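# Seat banded ring green-up on the lone board peg

## Task

Lower the banded ring, with its green side on top, fully down onto the single free-standing peg on the wooden board. Finish with no hand touching the ring, and with the board flat and at least half of it resting on the cloth.

## Robot and tools

Robot: two arms, left_arm (on the +y side) carrying a five-finger left hand and right_arm carrying a right hand. Calibrated bases in the scene frame: left_arm (-0.013, +0.262, +0.043) m, quat_wxyz (+1.000, 0, 0, +0.017); right_arm (-0.039, -0.298, +0.025) m, quat_wxyz (+1.000, 0, 0, -0.009). A camera stand sits behind the arms. Objects may occasionally get nudged by an outside push.

Scene frame: origin at table height, halfway between the nominal bases; +z up, +x away from the robot over the table, +y toward left_arm. Arm names do not match image left and right. All poses, targets and offsets use these axes; a rotation offset turns about the Hand target position.

Hand point: a spot riding with the palm, 0.05 m in front of it and 0.15 m from the wrist face along the fingers. Its +z runs along straight fingers, +y out of the palm, +x across the palm away from the thumb on the right hand (toward the thumb on the left hand). Straight fingertips reach 0.06 to 0.07 m past the point along +z, lying 0.06 m behind it along -y. A wrist bracket on the little-finger side sticks out 0.10 m across the palm and can collide.

The 28-number row (every value in [-1, 1], always all 28 even if one arm is idle): left_arm dx, dy, dz, rx, ry, rz; left hand little, ring, middle, index, thumb_bend, thumb_turn, force_limit, speed; then the same 14 for right_arm and its hand. Pose numbers are offsets (not poses) from that arm's Hand target at the start of the action or move, on scene axes; 1.0 equals 0.6 m of travel or 180 degrees; rx, ry, rz form one rotation vector. Each row in an action counts from the same start, not from the previous row. Repeating an offset in a new call moves further. Six zeros re-request the current Hand target. Finger numbers are absolute targets: +1 open/straight, -1 closed; thumb_turn -1 puts the thumb opposite the fingers, +1 beside the palm. force_limit maps -1..+1 to about 0..10 N at the fingertip (0..15 N for the two thumb motors); speed rises linearly to full at +0.48 (full travel 0.49 s). There is no 'no change' value: to keep a hand as is, resend the eight numbers of its last executed row (if none yet, send hand_measured plus hand_force_limit and hand_speed).

Grasping: with thumb turned in front, the hand wraps objects roughly 0.035 to 0.065 m thick, or a handle down to about 0.025 m. For a soft grip close at speed -0.94 or below. To grip harder, raise force_limit and send a target more closed than hand_measured; to release, send one more open than hand_measured.

Tools:
- execute_actions(actions, cameras): actions is a list of actions; each action is up to 15 rows at 1/30 s each, the final row held to fill 15 steps (0.5 s). Empty list returns camera images.
- move(target, speed, blend, blocking, cameras): target is one 28-number row or a list of up to 15 rows, all offsets from the same starting Hand targets. speed in m/s, 0.002 to 4.3, default 0.25 (turn rate up to twice that in rad/s); blend in m rounds corners; blocking=false returns after 0.5 s while the move continues. Paths are straight, ignore obstacles and the other arm, last at most 10 s. Avoid paths passing near an arm's own base.
- wait(seconds 0 to 10), stop(), zoom_image(camera cam_high or cam_low, region [x0, y0, x1, y1] pixels, at most 504 each side), show_instructions(), finished_scene(scene 1).

Results: end_effector_position (m) and end_effector_quat_wxyz in the scene frame; Hand target is the last commanded pose after clipping (orientation limited to 40 degrees from measured) and is the reference for the next offsets. Resting 1 to 3 cm (sometimes 5 cm) low of the commanded pose is normal and not a contact sign; resend the gap as an offset if needed. hand_measured, hand_stopped_by (moving, target, force, stalled, fault), hand_load_n (positive pushes a finger open; near 0 means no grip) follow motor order. move adds a 'move:' line: done, off_target, moving, held or fault, plus limits (paced = clipped, held = steps withheld). Joint torques are noisy and offset. MOTOR HOT warns of heating; at 100 °C the arm drops for 30 to 60 s.

Cameras: cam_high and cam_low, each 896x504, with calibration given in the setup.

Avoid: dropping anything or letting it leave the table, releasing moving parts, fast impacts, hard presses, arms touching each other, overloading fingers, long stretched or blocked holds that heat motors. The final state must hold with the robot released from the ring.

Each tool is called in YAML: its name, and indented under it one key for each argument.

Reference images:

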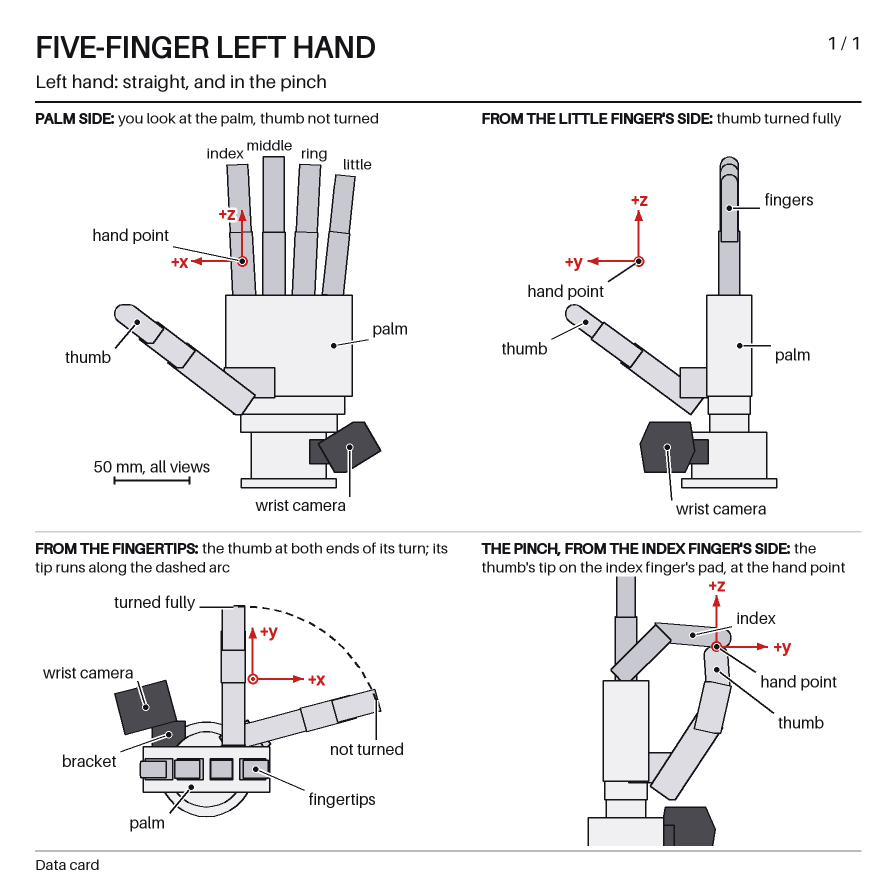

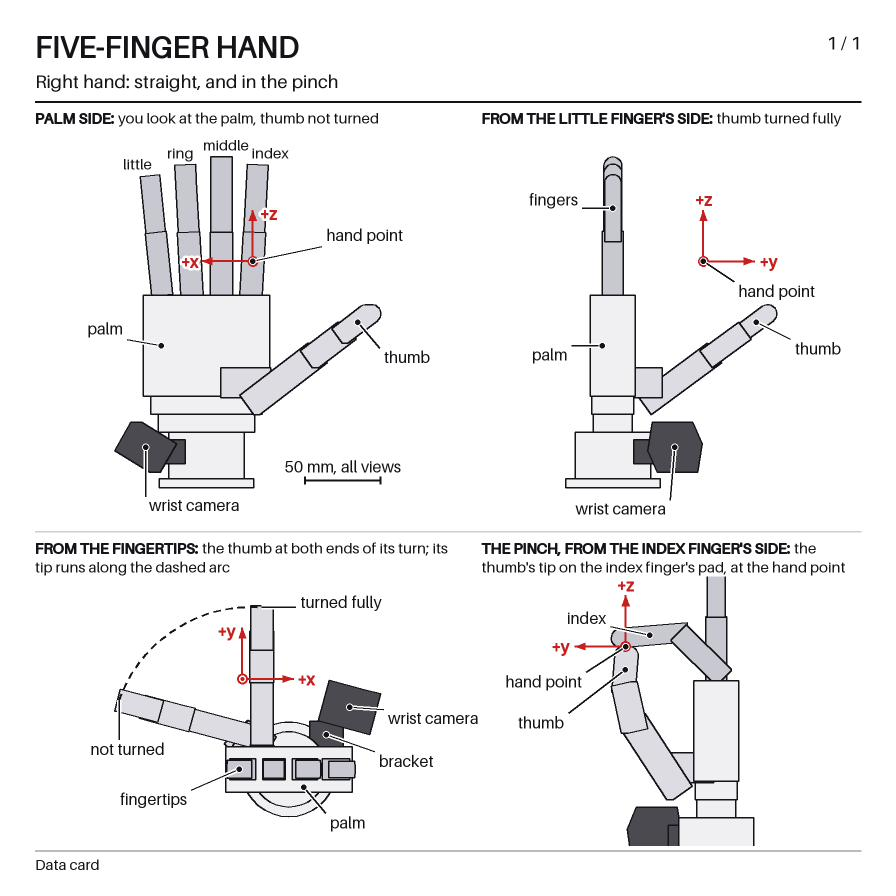

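## Session

execute_actions:
  actions: []

Scene clock: 0.00 s.
left_arm: end_effector_position=(+0.3785, +0.4534, +0.2149) hand_measured=(+1.000, +1.000, +1.000, +1.000, +1.000, +1.000) hand_load_n=(+0.0, +0.0, +0.0, +0.0, +0.0, +0.0) hand_stopped_by=(target, target, target, target, target, target) hand_force_limit=0.00 hand_speed=-0.80 end_effector_quat_wxyz=(+0.082, +0.703, -0.663, +0.243) | right_arm: end_effector_position=(+0.1961, +0.1719, +0.1540) hand_measured=(+1.000, +1.000, +1.000, +1.000, +1.000, +1.000) hand_load_n=(+0.0, +0.0, +0.0, +0.0, +0.0, +0.0) hand_stopped_by=(target, target, target, target, target, target) hand_force_limit=0.00 hand_speed=-0.80 end_effector_quat_wxyz=(-0.005, +0.868, +0.496, +0.030)
Joint positions: left_arm=[0.621 1.715 1.496 -1.445 0.511 0.62] | right_arm=[1.239 1.807 1.581 -1.292 0.031 -1.388]
Joint velocities: within noise
Joint torques (N m): no reading
Heat: left arm: hottest waist 30 °C; right arm: hottest shoulder 30 °C.
Hand target: left_arm +0.3845, +0.4580, +0.2220; +0.070, +0.702, -0.666, +0.245 | right_arm +0.1984, +0.1782, +0.1575; -0.009, +0.868, +0.496, +0.035

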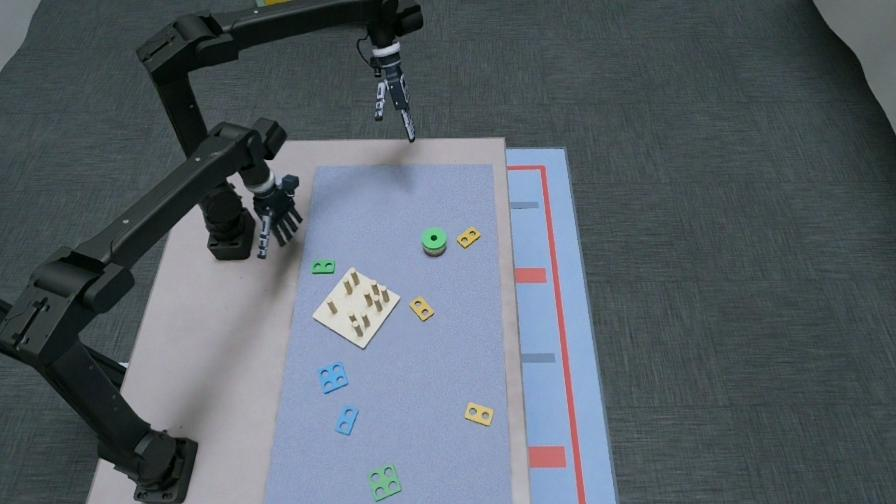

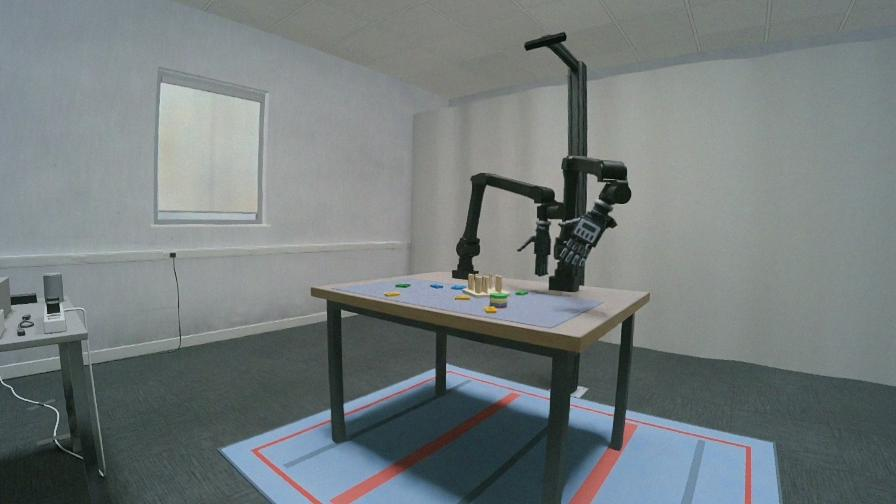

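zoom_image:
  camera: "cam_high"
  region: [290, 210, 490, 360]

zoom_image:
  camera: "cam_low"
  region: [380, 260, 540, 340]

zoom_image:
  camera: "cam_high"
  region: [310, 260, 410, 350]

zoom_image:
  camera: "cam_high"
  region: [400, 210, 490, 270]

Scaled by 2.520 from the camera's 896x504 image, which has a finer 1280x720 frame.

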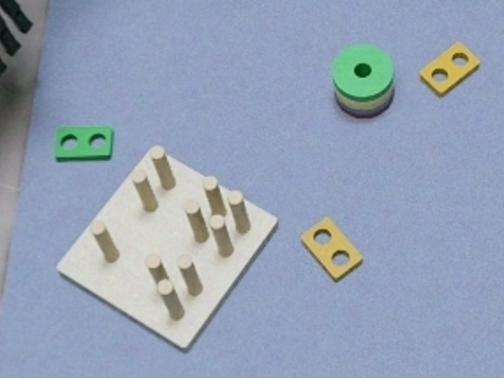

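Scaled by 3.150 from the camera's 896x504 image, which has a finer 1280x720 frame.

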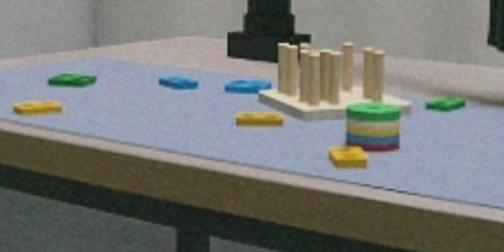

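Scaled by 5.040 from the camera's 896x504 image, which has a finer 1280x720 frame.

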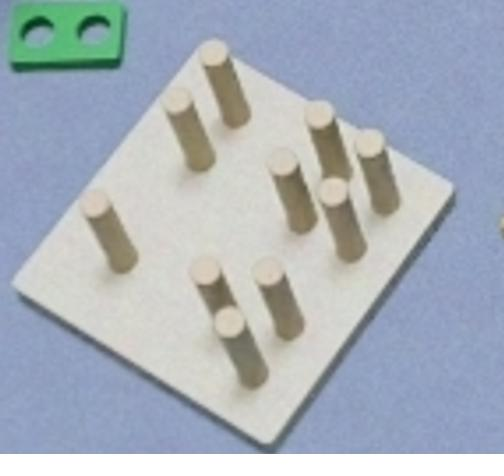

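Scaled by 5.600 from the camera's 896x504 image, which has a finer 1280x720 frame.

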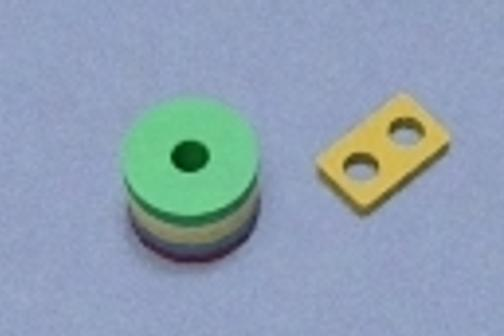

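move:
  target:
    - [0,0,0,0,0,0, -1,-1,0.6,0.6,1,-1,0,0, 0.05,-0.2,0.25,0,0,-0.08, 1,1,1,1,1,1,0,-0.8]
    - [0.1825,-0.3533,-0.03,0.1328,-0.2618,-0.1062, -1,-1,0.6,0.6,1,-1,0,0, 0.33,-0.88,0.2,0,0,-0.43, 1,1,1,1,1,1,0,-0.8]
  speed: 0.25
  blend: 0.03
  cameras: ["all"]

Scene clock: 37.50 s.
left_arm: end_effector_position=(+0.4926, +0.2512, +0.1972) hand_measured=(-1.000, -1.000, +0.600, +0.600, +1.000, -1.000) hand_load_n=(+0.0, +0.0, +0.0, +0.0, +0.0, +0.0) hand_stopped_by=(target, target, target, target, target, target) hand_force_limit=0.00 hand_speed=0.00 end_effector_quat_wxyz=(+0.293, -0.436, +0.779, -0.342) | right_arm: end_effector_position=(+0.3811, -0.3488, +0.2702) hand_measured=(+1.000, +1.000, +1.000, +1.000, +1.000, +1.000) hand_load_n=(+0.0, +0.0, +0.0, +0.0, +0.0, +0.0) hand_stopped_by=(target, target, target, target, target, target) hand_force_limit=0.00 hand_speed=-0.80 end_effector_quat_wxyz=(+0.017, +0.988, -0.151, +0.019)
Joint positions: left_arm=[0.083 1.32 0.931 -0.303 0.373 0.491] | right_arm=[0.028 1.536 1.54 -1.543 0.04 -1.258]
Joint torques (N m): left_arm=[-1.55 -7.88 7.75 2.73 0.02 0.06] | right_arm=[-1.2 -11.11 11.56 0.23 -0.06 0.07]
Heat: left arm: hottest elbow 32 °C; right arm: hottest shoulder 33 °C.
Hand target: left_arm +0.4940, +0.2460, +0.2040; +0.302, -0.430, +0.776, -0.349 | right_arm +0.3964, -0.3498, +0.2775; +0.015, +0.987, -0.156, +0.033
Off the commanded pose: left_arm 0.009 m, 2 deg | right_arm 0.017 m, 2 deg.
move: off_target (right_arm); blend cut to 0 m at target 1

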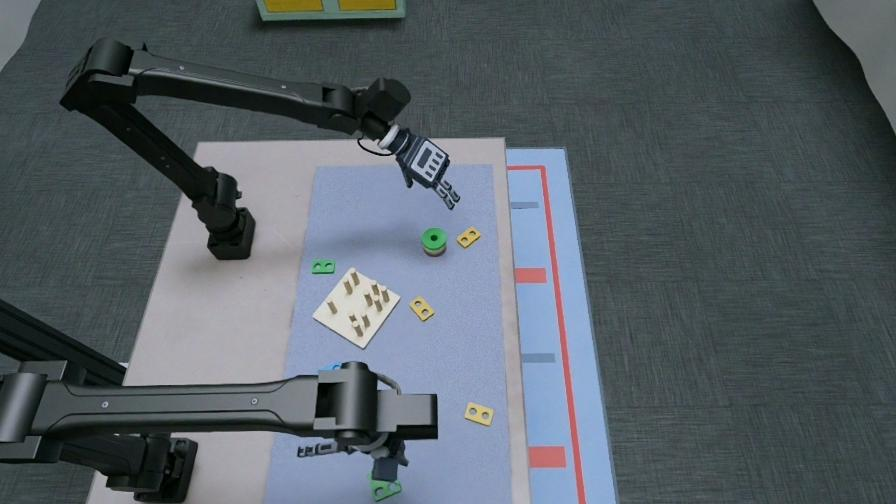

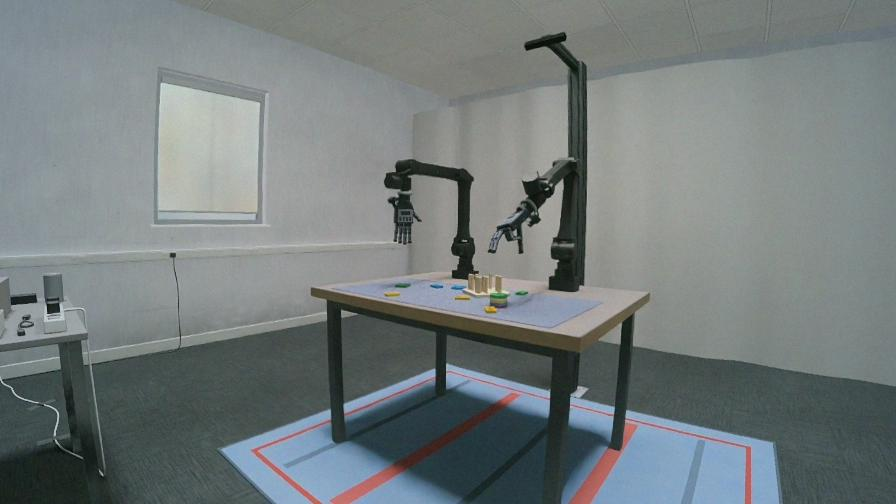

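zoom_image:
  camera: "cam_high"
  region: [360, 120, 500, 270]

zoom_image:
  camera: "cam_low"
  region: [440, 190, 580, 330]

Scaled by 3.360 from the camera's 896x504 image, which has a finer 1280x720 frame.

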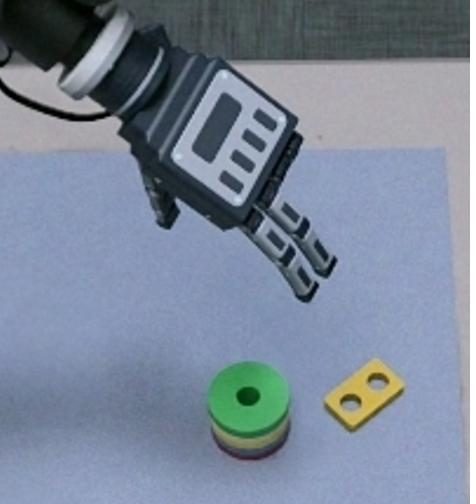

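Scaled by 3.600 from the camera's 896x504 image, which has a finer 1280x720 frame.

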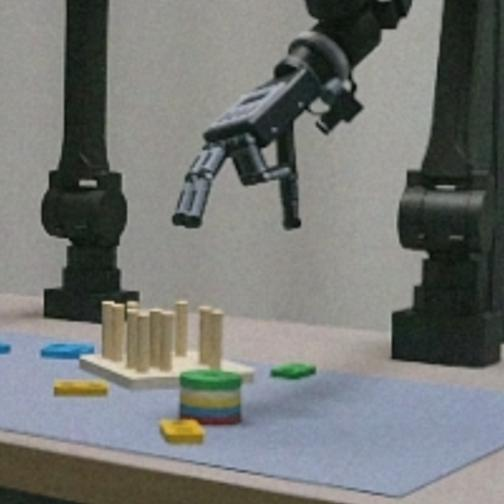

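move:
  target: [0.0025,-0.025,-0.1733,0,0,0, -1,-1,0.6,0.6,1,-1,0,0, 0,0,0,0,0,0, 1,1,1,1,1,1,0,-0.8]
  speed: 0.2
  cameras: ["all"]

zoom_image:
  camera: "cam_high"
  region: [380, 170, 500, 290]

zoom_image:
  camera: "cam_low"
  region: [440, 220, 540, 320]

Scene clock: 41.27 s.
left_arm: end_effector_position=(+0.4925, +0.2378, +0.1026) hand_measured=(-1.000, -1.000, +0.600, +0.600, +1.000, -1.000) hand_load_n=(+0.0, +0.0, +0.0, +0.0, +0.0, +0.0) hand_stopped_by=(target, target, target, target, target, target) hand_force_limit=0.00 hand_speed=0.00 end_effector_quat_wxyz=(+0.302, -0.433, +0.776, -0.345) | right_arm: end_effector_position=(+0.3811, -0.3488, +0.2702) hand_measured=(+1.000, +1.000, +1.000, +1.000, +1.000, +1.000) hand_load_n=(+0.0, +0.0, +0.0, +0.0, +0.0, +0.0) hand_stopped_by=(target, target, target, target, target, target) hand_force_limit=0.00 hand_speed=-0.80 end_effector_quat_wxyz=(+0.017, +0.988, -0.151, +0.019)
Joint positions: left_arm=[0.048 1.457 0.767 0.027 0.343 0.468] | right_arm=[0.028 1.536 1.54 -1.543 0.04 -1.258]
Joint torques (N m): left_arm=[-1.9 -6.36 7.1 2.82 0 0.05] | right_arm=[-1.08 -11.28 11.63 0.21 -0.05 0.06]
Heat: left arm: hottest elbow 32 °C; right arm: hottest elbow 33 °C.
Hand target: left_arm +0.4955, +0.2310, +0.1000; +0.302, -0.430, +0.776, -0.349 | right_arm +0.3964, -0.3498, +0.2775; +0.015, +0.987, -0.156, +0.033
Off the commanded pose: left_arm 0.008 m, 1 deg | right_arm 0.017 m, 2 deg.
move: off_target (right_arm)

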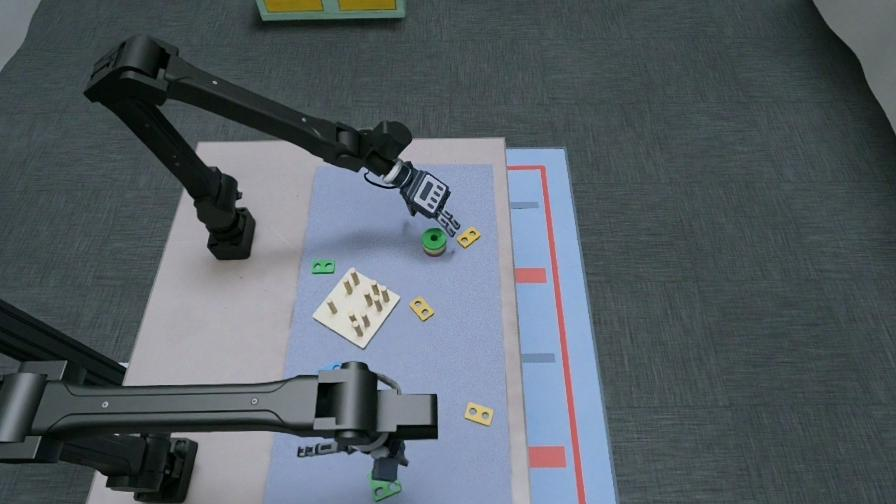

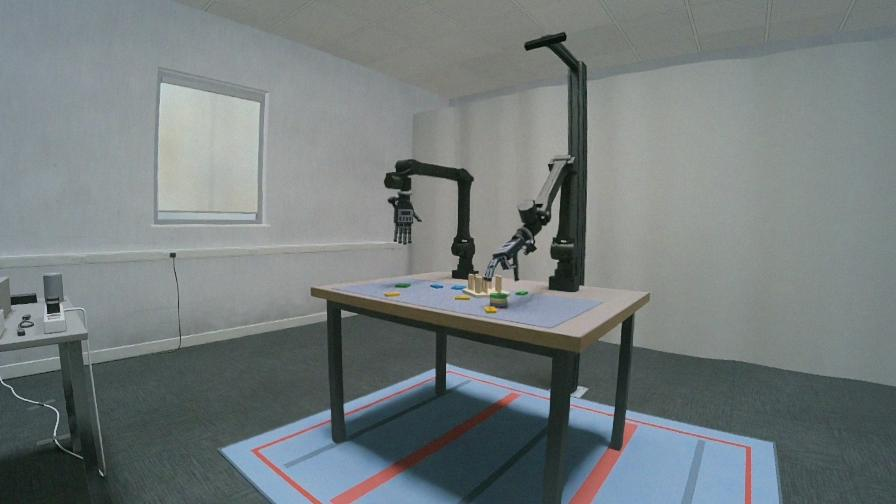

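Scaled by 4.200 from the camera's 896x504 image, which has a finer 1280x720 frame.

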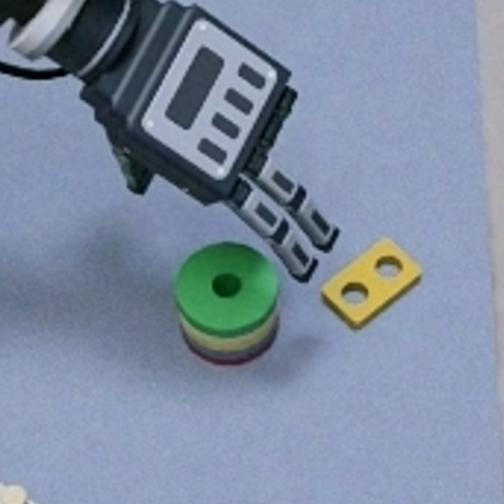

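Scaled by 5.040 from the camera's 896x504 image, which has a finer 1280x720 frame.

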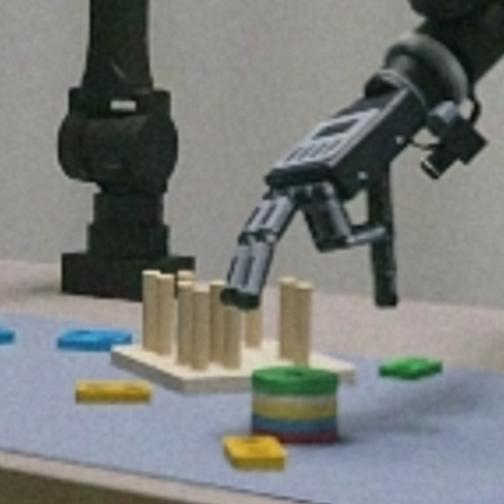

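move:
  target:
    - [0.0017,-0.0267,-0.02,0,0,0, -1,-1,0.6,0.6,1,-1,0,0, 0,0,0,0,0,0, 1,1,1,1,1,1,0,-0.8]
    - [0.0017,-0.0267,-0.11,0,0,0, -1,-1,0.6,0.6,1,-1,0,0, 0,0,0,0,0,0, 1,1,1,1,1,1,0,-0.8]
  speed: 0.1
  cameras: ["all"]

zoom_image:
  camera: "cam_high"
  region: [380, 190, 500, 290]

zoom_image:
  camera: "cam_low"
  region: [440, 240, 540, 320]

Scene clock: 47.20 s.
left_arm: end_effector_position=(+0.4967, +0.2216, +0.0394) hand_measured=(-1.000, -1.000, +0.600, +0.600, +1.000, -1.000) hand_load_n=(+0.0, +0.0, +0.0, +0.0, +0.0, +0.0) hand_stopped_by=(target, target, target, target, target, target) hand_force_limit=0.00 hand_speed=0.00 end_effector_quat_wxyz=(+0.304, -0.431, +0.776, -0.346) | right_arm: end_effector_position=(+0.3811, -0.3488, +0.2702) hand_measured=(+1.000, +1.000, +1.000, +1.000, +1.000, +1.000) hand_load_n=(+0.0, +0.0, +0.0, +0.0, +0.0, +0.0) hand_stopped_by=(target, target, target, target, target, target) hand_force_limit=0.00 hand_speed=-0.80 end_effector_quat_wxyz=(+0.017, +0.988, -0.151, +0.019)
Joint positions: left_arm=[0.007 1.613 0.711 0.253 0.311 0.442] | right_arm=[0.028 1.536 1.54 -1.543 0.04 -1.258]
Joint torques (N m): left_arm=[-1.67 -6.83 5.82 2.78 -0.02 0.03] | right_arm=[-1.26 -11.11 11.6 0.2 -0.06 0.07]
Heat: left arm: hottest elbow 32 °C; right arm: hottest elbow 34 °C.
Hand target: left_arm +0.4966, +0.2150, +0.0340; +0.302, -0.430, +0.776, -0.349 | right_arm +0.3964, -0.3498, +0.2775; +0.015, +0.987, -0.156, +0.033
Off the commanded pose: left_arm 0.009 m, 0 deg | right_arm 0.017 m, 2 deg.
move: off_target (right_arm)

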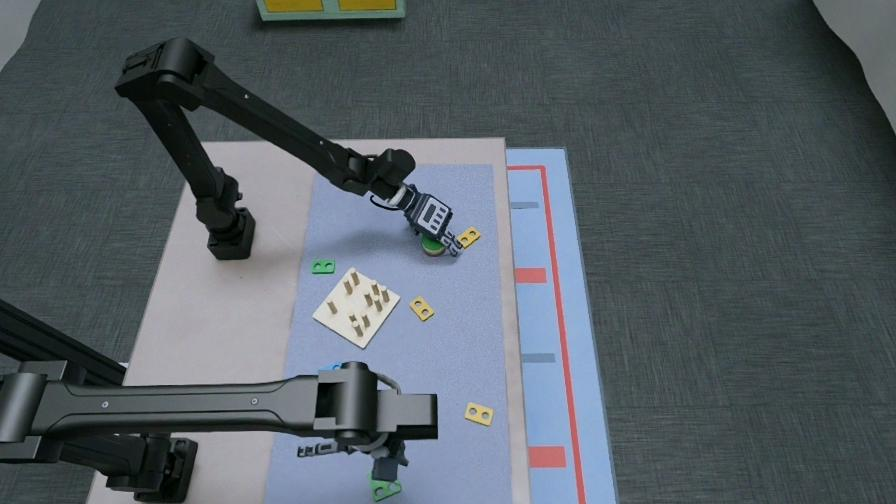

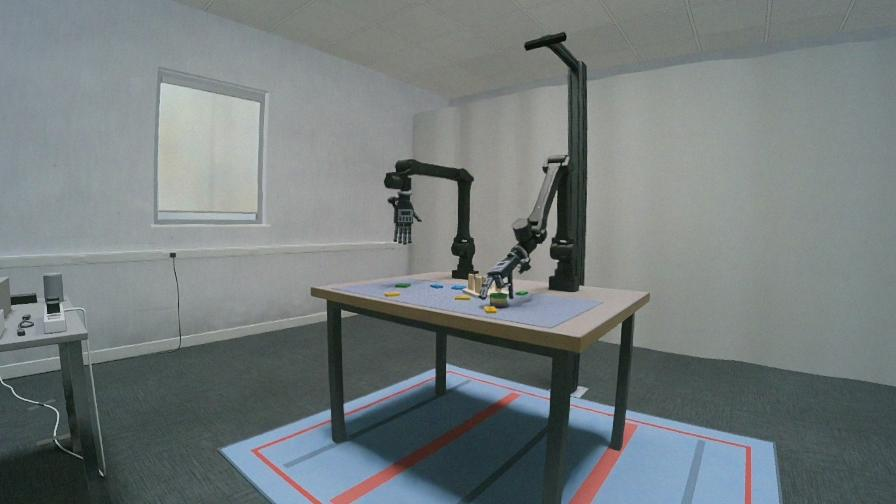

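Scaled by 4.200 from the camera's 896x504 image, which has a finer 1280x720 frame.

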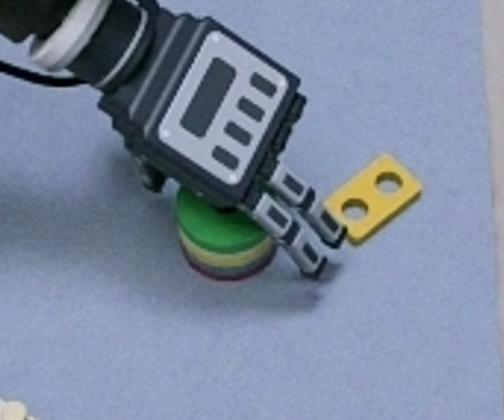

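Scaled by 5.040 from the camera's 896x504 image, which has a finer 1280x720 frame.

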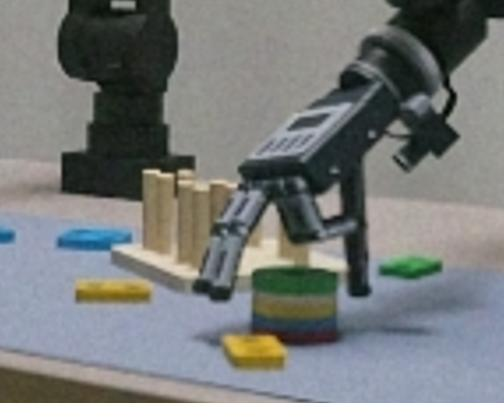

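move:
  target: [-0.0117,0.001,-0.0133,0,0,0, -1,-1,0.6,0.6,1,-1,0,0, 0,0,0,0,0,0, 1,1,1,1,1,1,0,-0.8]
  speed: 0.08
  cameras: ["all"]

zoom_image:
  camera: "cam_high"
  region: [380, 190, 500, 290]

zoom_image:
  camera: "cam_low"
  region: [440, 240, 540, 320]

Scene clock: 49.90 s.
left_arm: end_effector_position=(+0.4911, +0.2214, +0.0329) hand_measured=(-1.000, -1.000, +0.600, +0.600, +1.000, -1.000) hand_load_n=(+0.0, +0.0, +0.0, +0.0, +0.0, +0.5) hand_stopped_by=(target, target, target, target, target, target) hand_force_limit=0.00 hand_speed=0.00 end_effector_quat_wxyz=(+0.306, -0.431, +0.775, -0.347) | right_arm: end_effector_position=(+0.3811, -0.3488, +0.2702) hand_measured=(+1.000, +1.000, +1.000, +1.000, +1.000, +1.000) hand_load_n=(+0.0, +0.0, +0.0, +0.0, +0.0, +0.0) hand_stopped_by=(target, target, target, target, target, target) hand_force_limit=0.00 hand_speed=-0.80 end_effector_quat_wxyz=(+0.017, +0.988, -0.151, +0.019)
Joint positions: left_arm=[0.007 1.618 0.688 0.284 0.311 0.442] | right_arm=[0.028 1.536 1.54 -1.543 0.04 -1.258]
Joint torques (N m): left_arm=[-1.49 -6.53 5.52 2.84 0.05 0.06] | right_arm=[-1.26 -11.28 11.59 0.23 -0.04 0.07]
Heat: left arm: hottest elbow 32 °C; right arm: hottest elbow 35 °C.
Hand target: left_arm +0.4895, +0.2156, +0.0260; +0.302, -0.430, +0.776, -0.349 | right_arm +0.3964, -0.3498, +0.2775; +0.015, +0.987, -0.156, +0.033
Off the commanded pose: left_arm 0.009 m, 0 deg | right_arm 0.017 m, 2 deg.
move: off_target (right_arm)

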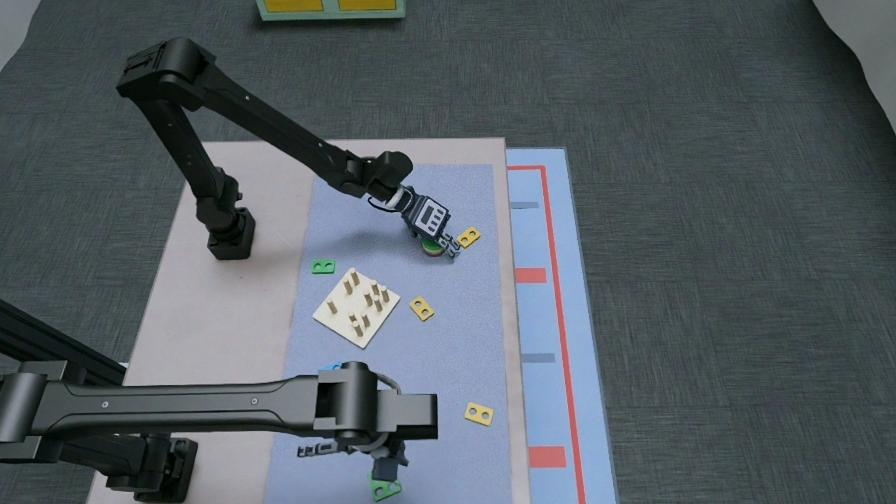

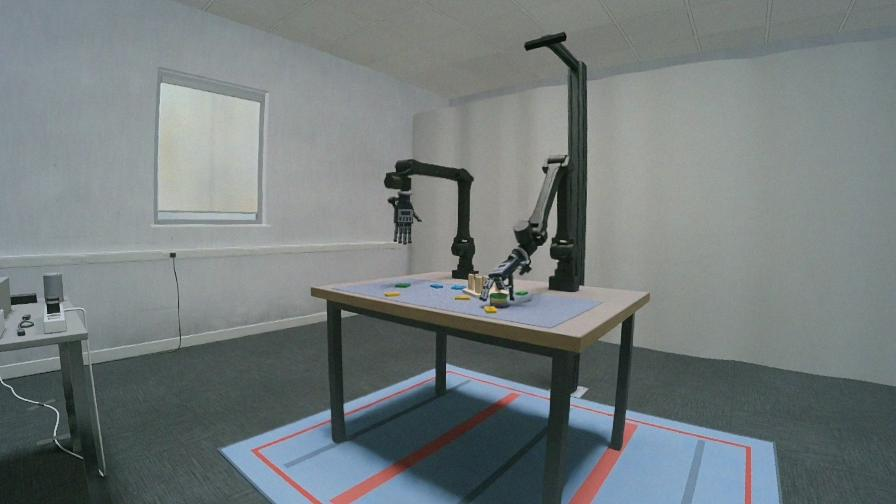

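Scaled by 4.200 from the camera's 896x504 image, which has a finer 1280x720 frame.

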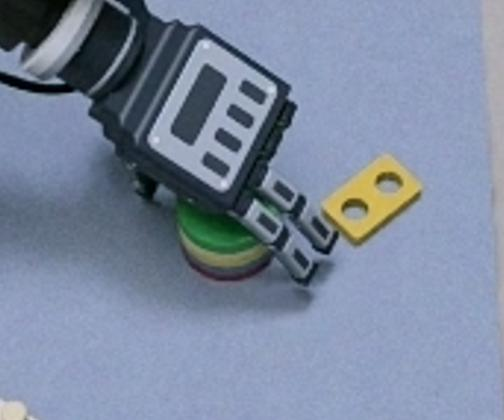

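Scaled by 5.040 from the camera's 896x504 image, which has a finer 1280x720 frame.

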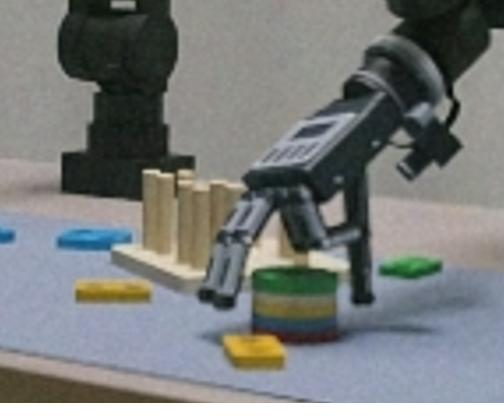

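move:
  target: [0,0,0,0,0,0, -1,-1,0.1,0.1,0.35,-1,-0.7,-0.9, 0,0,0,0,0,0, 1,1,1,1,1,1,0,-0.8]
  speed: 0.08
  cameras: ["all"]

zoom_image:
  camera: "cam_high"
  region: [380, 190, 500, 290]

zoom_image:
  camera: "cam_low"
  region: [440, 240, 540, 320]

Scene clock: 52.83 s.
left_arm: end_effector_position=(+0.4911, +0.2214, +0.0329) hand_measured=(-1.000, -1.000, +0.182, +0.164, +0.782, -1.000) hand_load_n=(+0.0, +0.0, +2.0, +2.0, +3.5, +0.0) hand_stopped_by=(target, target, force, force, force, target) hand_force_limit=-0.70 hand_speed=-0.90 end_effector_quat_wxyz=(+0.306, -0.431, +0.775, -0.347) | right_arm: end_effector_position=(+0.3811, -0.3488, +0.2702) hand_measured=(+1.000, +1.000, +1.000, +1.000, +1.000, +1.000) hand_load_n=(+0.0, +0.0, +0.0, +0.0, +0.0, +0.0) hand_stopped_by=(target, target, target, target, target, target) hand_force_limit=0.00 hand_speed=-0.80 end_effector_quat_wxyz=(+0.017, +0.988, -0.151, +0.019)
Joint positions: left_arm=[0.007 1.618 0.688 0.284 0.311 0.442] | right_arm=[0.028 1.536 1.54 -1.543 0.04 -1.258]
Joint torques (N m): left_arm=[-1.67 -6.59 5.52 2.82 0.06 0.05] | right_arm=[-1.44 -11.34 11.59 0.18 -0.05 0.07]
Heat: left arm: hottest elbow 32 °C; right arm: hottest elbow 35 °C.
Hand target: left_arm +0.4895, +0.2156, +0.0261; +0.302, -0.430, +0.776, -0.349 | right_arm +0.3964, -0.3498, +0.2775; +0.015, +0.987, -0.156, +0.033
Off the commanded pose: left_arm 0.009 m, 0 deg | right_arm 0.017 m, 2 deg.
move: off_target (right_arm)

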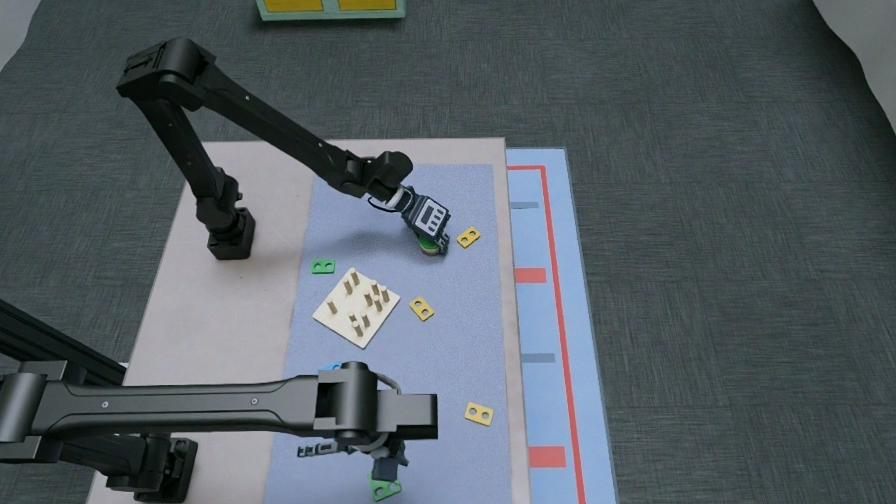

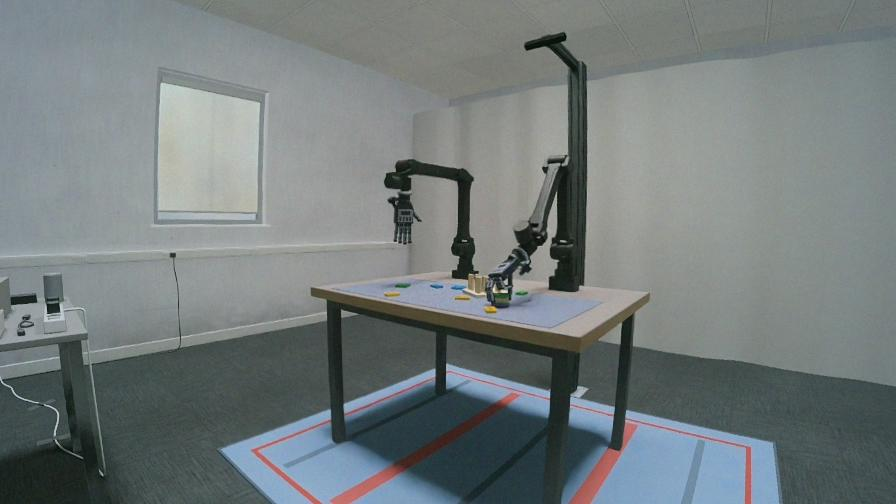

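Scaled by 4.200 from the camera's 896x504 image, which has a finer 1280x720 frame.

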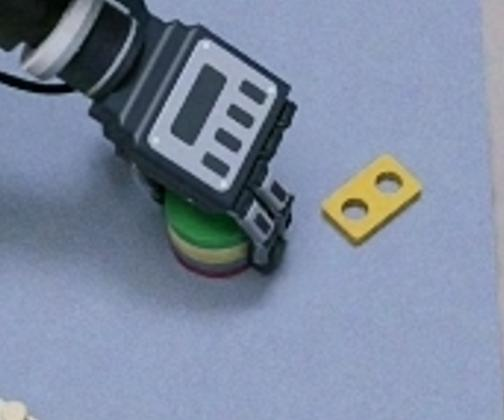

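Scaled by 5.040 from the camera's 896x504 image, which has a finer 1280x720 frame.

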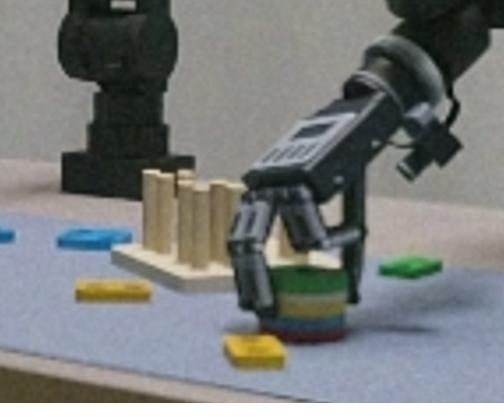

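move:
  target: [0,0,0,0,0,0, -1,-1,-0.3,-0.3,0.3,-1,-0.2,-0.9, 0,0,0,0,0,0, 1,1,1,1,1,1,0,-0.8]
  speed: 0.08
  cameras: []

move:
  target: [0,0,0.1333,0,0,0, -1,-1,-0.3,-0.3,0.3,-1,-0.2,-0.9, 0,0,0,0,0,0, 1,1,1,1,1,1,0,-0.8]
  speed: 0.1
  cameras: ["all"]

zoom_image:
  camera: "cam_high"
  region: [380, 170, 500, 270]

zoom_image:
  camera: "cam_low"
  region: [440, 220, 540, 320]

Scene clock: 54.23 s.
left_arm: end_effector_position=(+0.4911, +0.2214, +0.0329) hand_measured=(-1.000, -1.000, +0.166, +0.148, +0.780, -1.000) hand_load_n=(+0.0, +0.0, +5.5, +5.0, +8.5, +0.0) hand_stopped_by=(target, target, force, force, force, target) hand_force_limit=-0.20 hand_speed=-0.90 end_effector_quat_wxyz=(+0.306, -0.431, +0.775, -0.347) | right_arm: end_effector_position=(+0.3811, -0.3488, +0.2702) hand_measured=(+1.000, +1.000, +1.000, +1.000, +1.000, +1.000) hand_load_n=(+0.0, +0.0, +0.0, +0.0, +0.0, +0.0) hand_stopped_by=(target, target, target, target, target, target) hand_force_limit=0.00 hand_speed=-0.80 end_effector_quat_wxyz=(+0.017, +0.988, -0.151, +0.019)
Joint positions: left_arm=[0.007 1.618 0.688 0.284 0.311 0.442] | right_arm=[0.028 1.536 1.54 -1.543 0.04 -1.258]
Joint torques (N m): left_arm=[-1.61 -6.71 5.52 2.82 0.05 0.05] | right_arm=[-1.2 -11.16 11.56 0.2 -0.07 0.07]
Heat: left arm: hottest elbow 32 °C; right arm: hottest elbow 35 °C.
Hand target: left_arm +0.4895, +0.2156, +0.0261; +0.302, -0.430, +0.776, -0.349 | right_arm +0.3964, -0.3498, +0.2775; +0.015, +0.987, -0.156, +0.033
Off the commanded pose: left_arm 0.009 m, 0 deg | right_arm 0.017 m, 2 deg.
move: off_target (right_arm)
No camera images: "cameras" was empty.

Scene clock: 55.73 s.
left_arm: end_effector_position=(+0.4641, +0.2202, +0.0759) hand_measured=(-1.000, -1.000, +0.166, +0.148, +0.780, -1.000) hand_load_n=(+0.0, +0.0, +5.5, +4.5, +9.0, +0.5) hand_stopped_by=(target, target, force, force, force, target) hand_force_limit=-0.20 hand_speed=-0.90 end_effector_quat_wxyz=(+0.280, -0.442, +0.784, -0.334) | right_arm: end_effector_position=(+0.3811, -0.3488, +0.2702) hand_measured=(+1.000, +1.000, +1.000, +1.000, +1.000, +1.000) hand_load_n=(+0.0, +0.0, +0.0, +0.0, +0.0, +0.0) hand_stopped_by=(target, target, target, target, target, target) hand_force_limit=0.00 hand_speed=-0.80 end_effector_quat_wxyz=(+0.017, +0.988, -0.151, +0.019)
Joint positions: left_arm=[0.007 1.453 0.696 0.048 0.311 0.442] | right_arm=[0.028 1.536 1.54 -1.543 0.04 -1.258]
Joint torques (N m): left_arm=[-1.55 -8.18 10.47 1.42 0.08 0.04] | right_arm=[-1.55 -11.22 11.54 0.23 -0.06 0.06]
Heat: left arm: hottest elbow 32 °C; right arm: hottest elbow 36 °C.
Hand target: left_arm +0.4896, +0.2156, +0.1061; +0.303, -0.430, +0.776, -0.349 | right_arm +0.3964, -0.3498, +0.2775; +0.015, +0.987, -0.156, +0.033
Off the commanded pose: left_arm 0.040 m, 3 deg | right_arm 0.017 m, 2 deg.
move: off_target (left_arm, right_arm)

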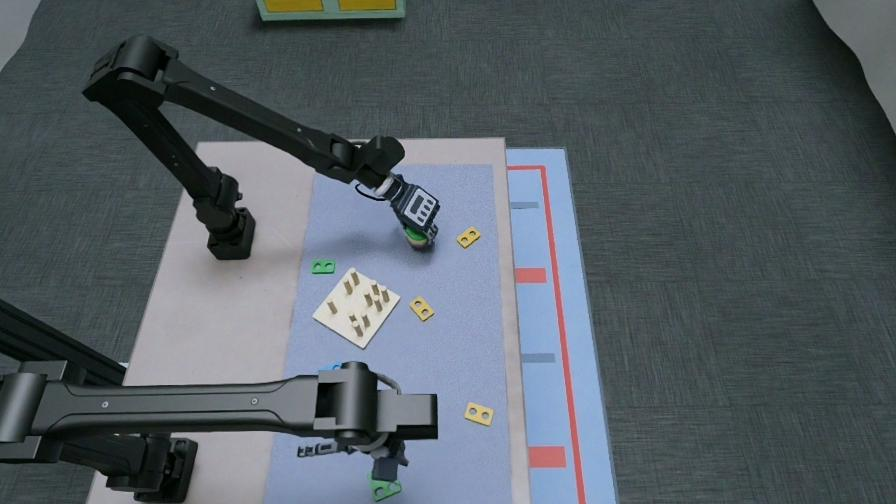

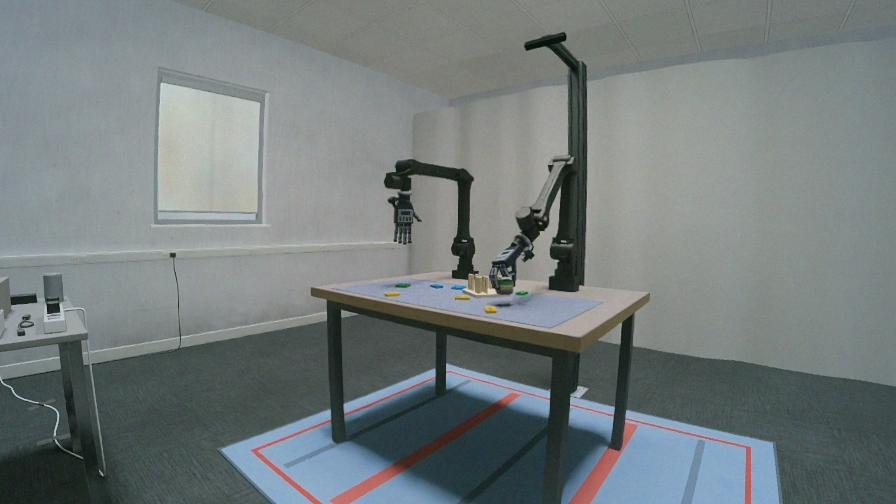

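Scaled by 4.200 from the camera's 896x504 image, which has a finer 1280x720 frame.

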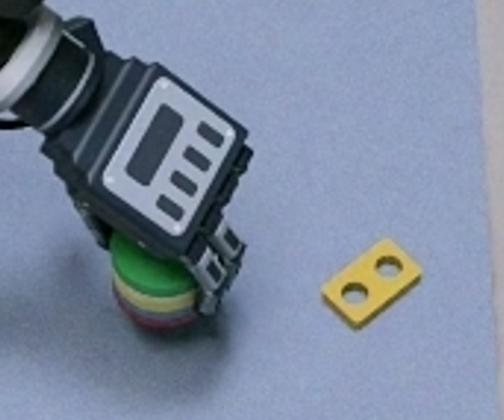

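Scaled by 5.040 from the camera's 896x504 image, which has a finer 1280x720 frame.

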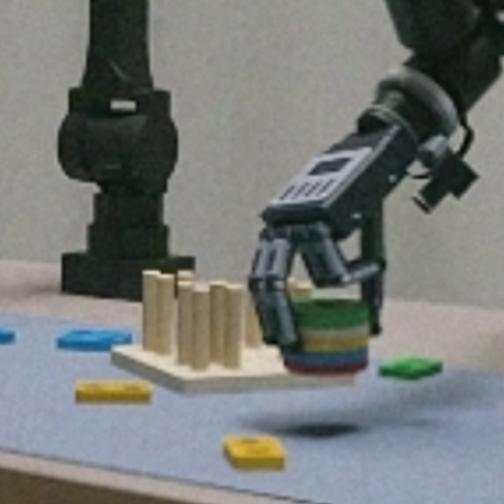

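move:
  target:
    - [-0.02,0,0.16,0,0,0, -1,-1,-0.3,-0.3,0.3,-1,-0.2,-0.9, 0,0,0,0,0,0, 1,1,1,1,1,1,0,-0.8]
    - [-0.366,-0.301,0.16,0,0,0.1944, -1,-1,-0.3,-0.3,0.3,-1,-0.2,-0.9, 0,0,0,0,0,0, 1,1,1,1,1,1,0,-0.8]
  speed: 0.15
  cameras: ["all"]

zoom_image:
  camera: "cam_high"
  region: [260, 190, 420, 360]

zoom_image:
  camera: "cam_low"
  region: [440, 200, 560, 320]

Scene clock: 62.90 s.
left_arm: end_effector_position=(+0.2609, +0.0558, +0.1782) hand_measured=(-1.000, -1.000, +0.166, +0.148, +0.780, -1.000) hand_load_n=(+0.0, +0.0, +5.5, +4.5, +9.0, +0.5) hand_stopped_by=(target, target, force, force, force, target) hand_force_limit=-0.20 hand_speed=-0.90 end_effector_quat_wxyz=(-0.397, +0.641, -0.619, +0.219) | right_arm: end_effector_position=(+0.3811, -0.3488, +0.2702) hand_measured=(+1.000, +1.000, +1.000, +1.000, +1.000, +1.000) hand_load_n=(+0.0, +0.0, +0.0, +0.0, +0.0, +0.0) hand_stopped_by=(target, target, target, target, target, target) hand_force_limit=0.00 hand_speed=-0.80 end_effector_quat_wxyz=(+0.017, +0.988, -0.151, +0.019)
Joint positions: left_arm=[-1.002 1.031 0.714 -0.862 -0.882 -0.816] | right_arm=[0.028 1.536 1.54 -1.543 0.04 -1.258]
Joint torques (N m): left_arm=[-1.85 -1.85 12.05 0.62 -0.81 0.05] | right_arm=[-1.55 -11.16 11.56 0.18 -0.07 0.07]
Heat: left arm: hottest elbow 32 °C; right arm: hottest elbow 37 °C.
Hand target: left_arm +0.2701, +0.0350, +0.2022; -0.393, +0.643, -0.611, +0.241 | right_arm +0.3964, -0.3498, +0.2775; +0.015, +0.987, -0.156, +0.033
Off the commanded pose: left_arm 0.033 m, 3 deg | right_arm 0.017 m, 2 deg.
move: off_target (left_arm, right_arm)

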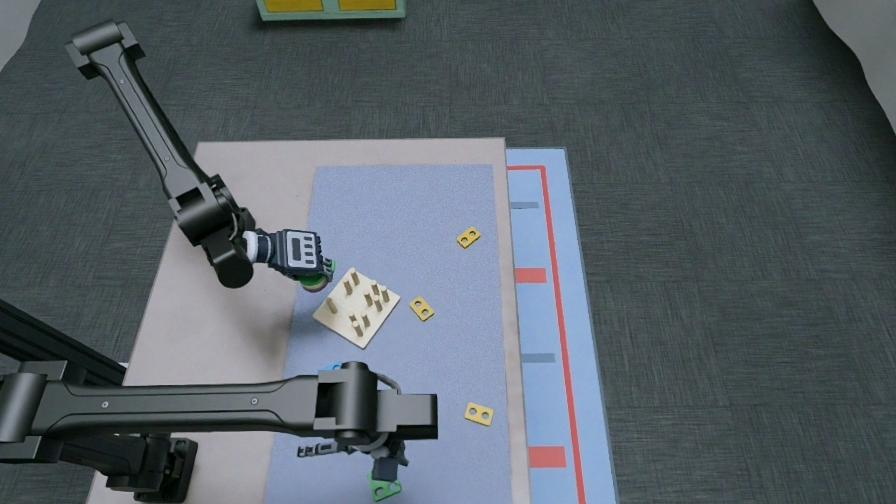

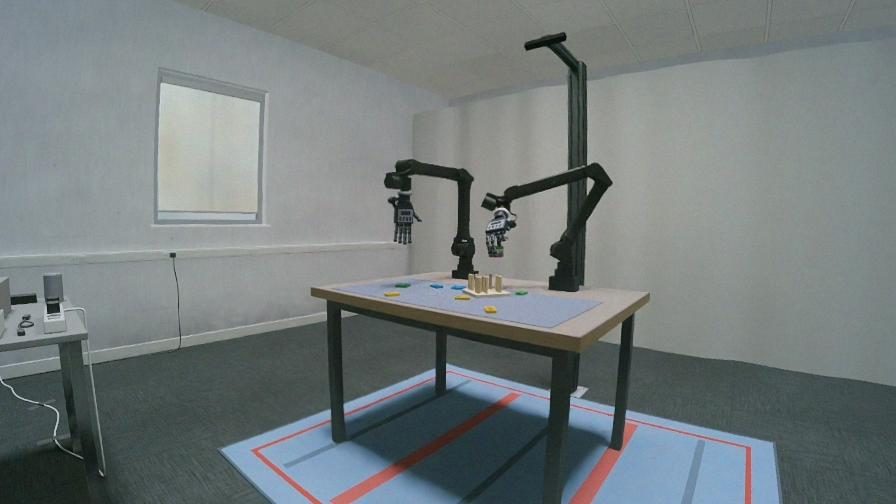

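Scaled by 2.965 from the camera's 896x504 image, which has a finer 1280x720 frame.

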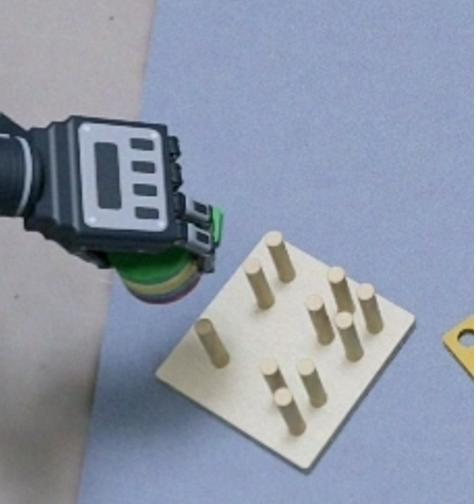

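Scaled by 4.200 from the camera's 896x504 image, which has a finer 1280x720 frame.

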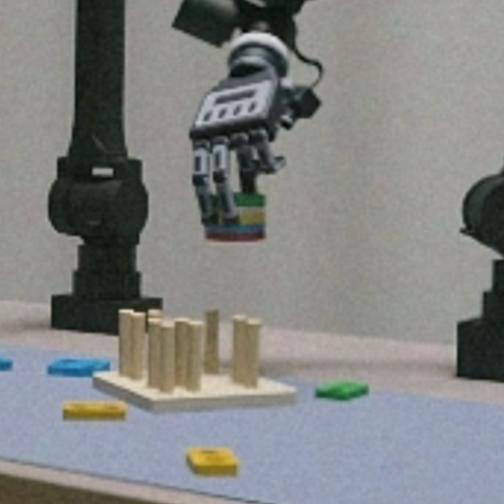

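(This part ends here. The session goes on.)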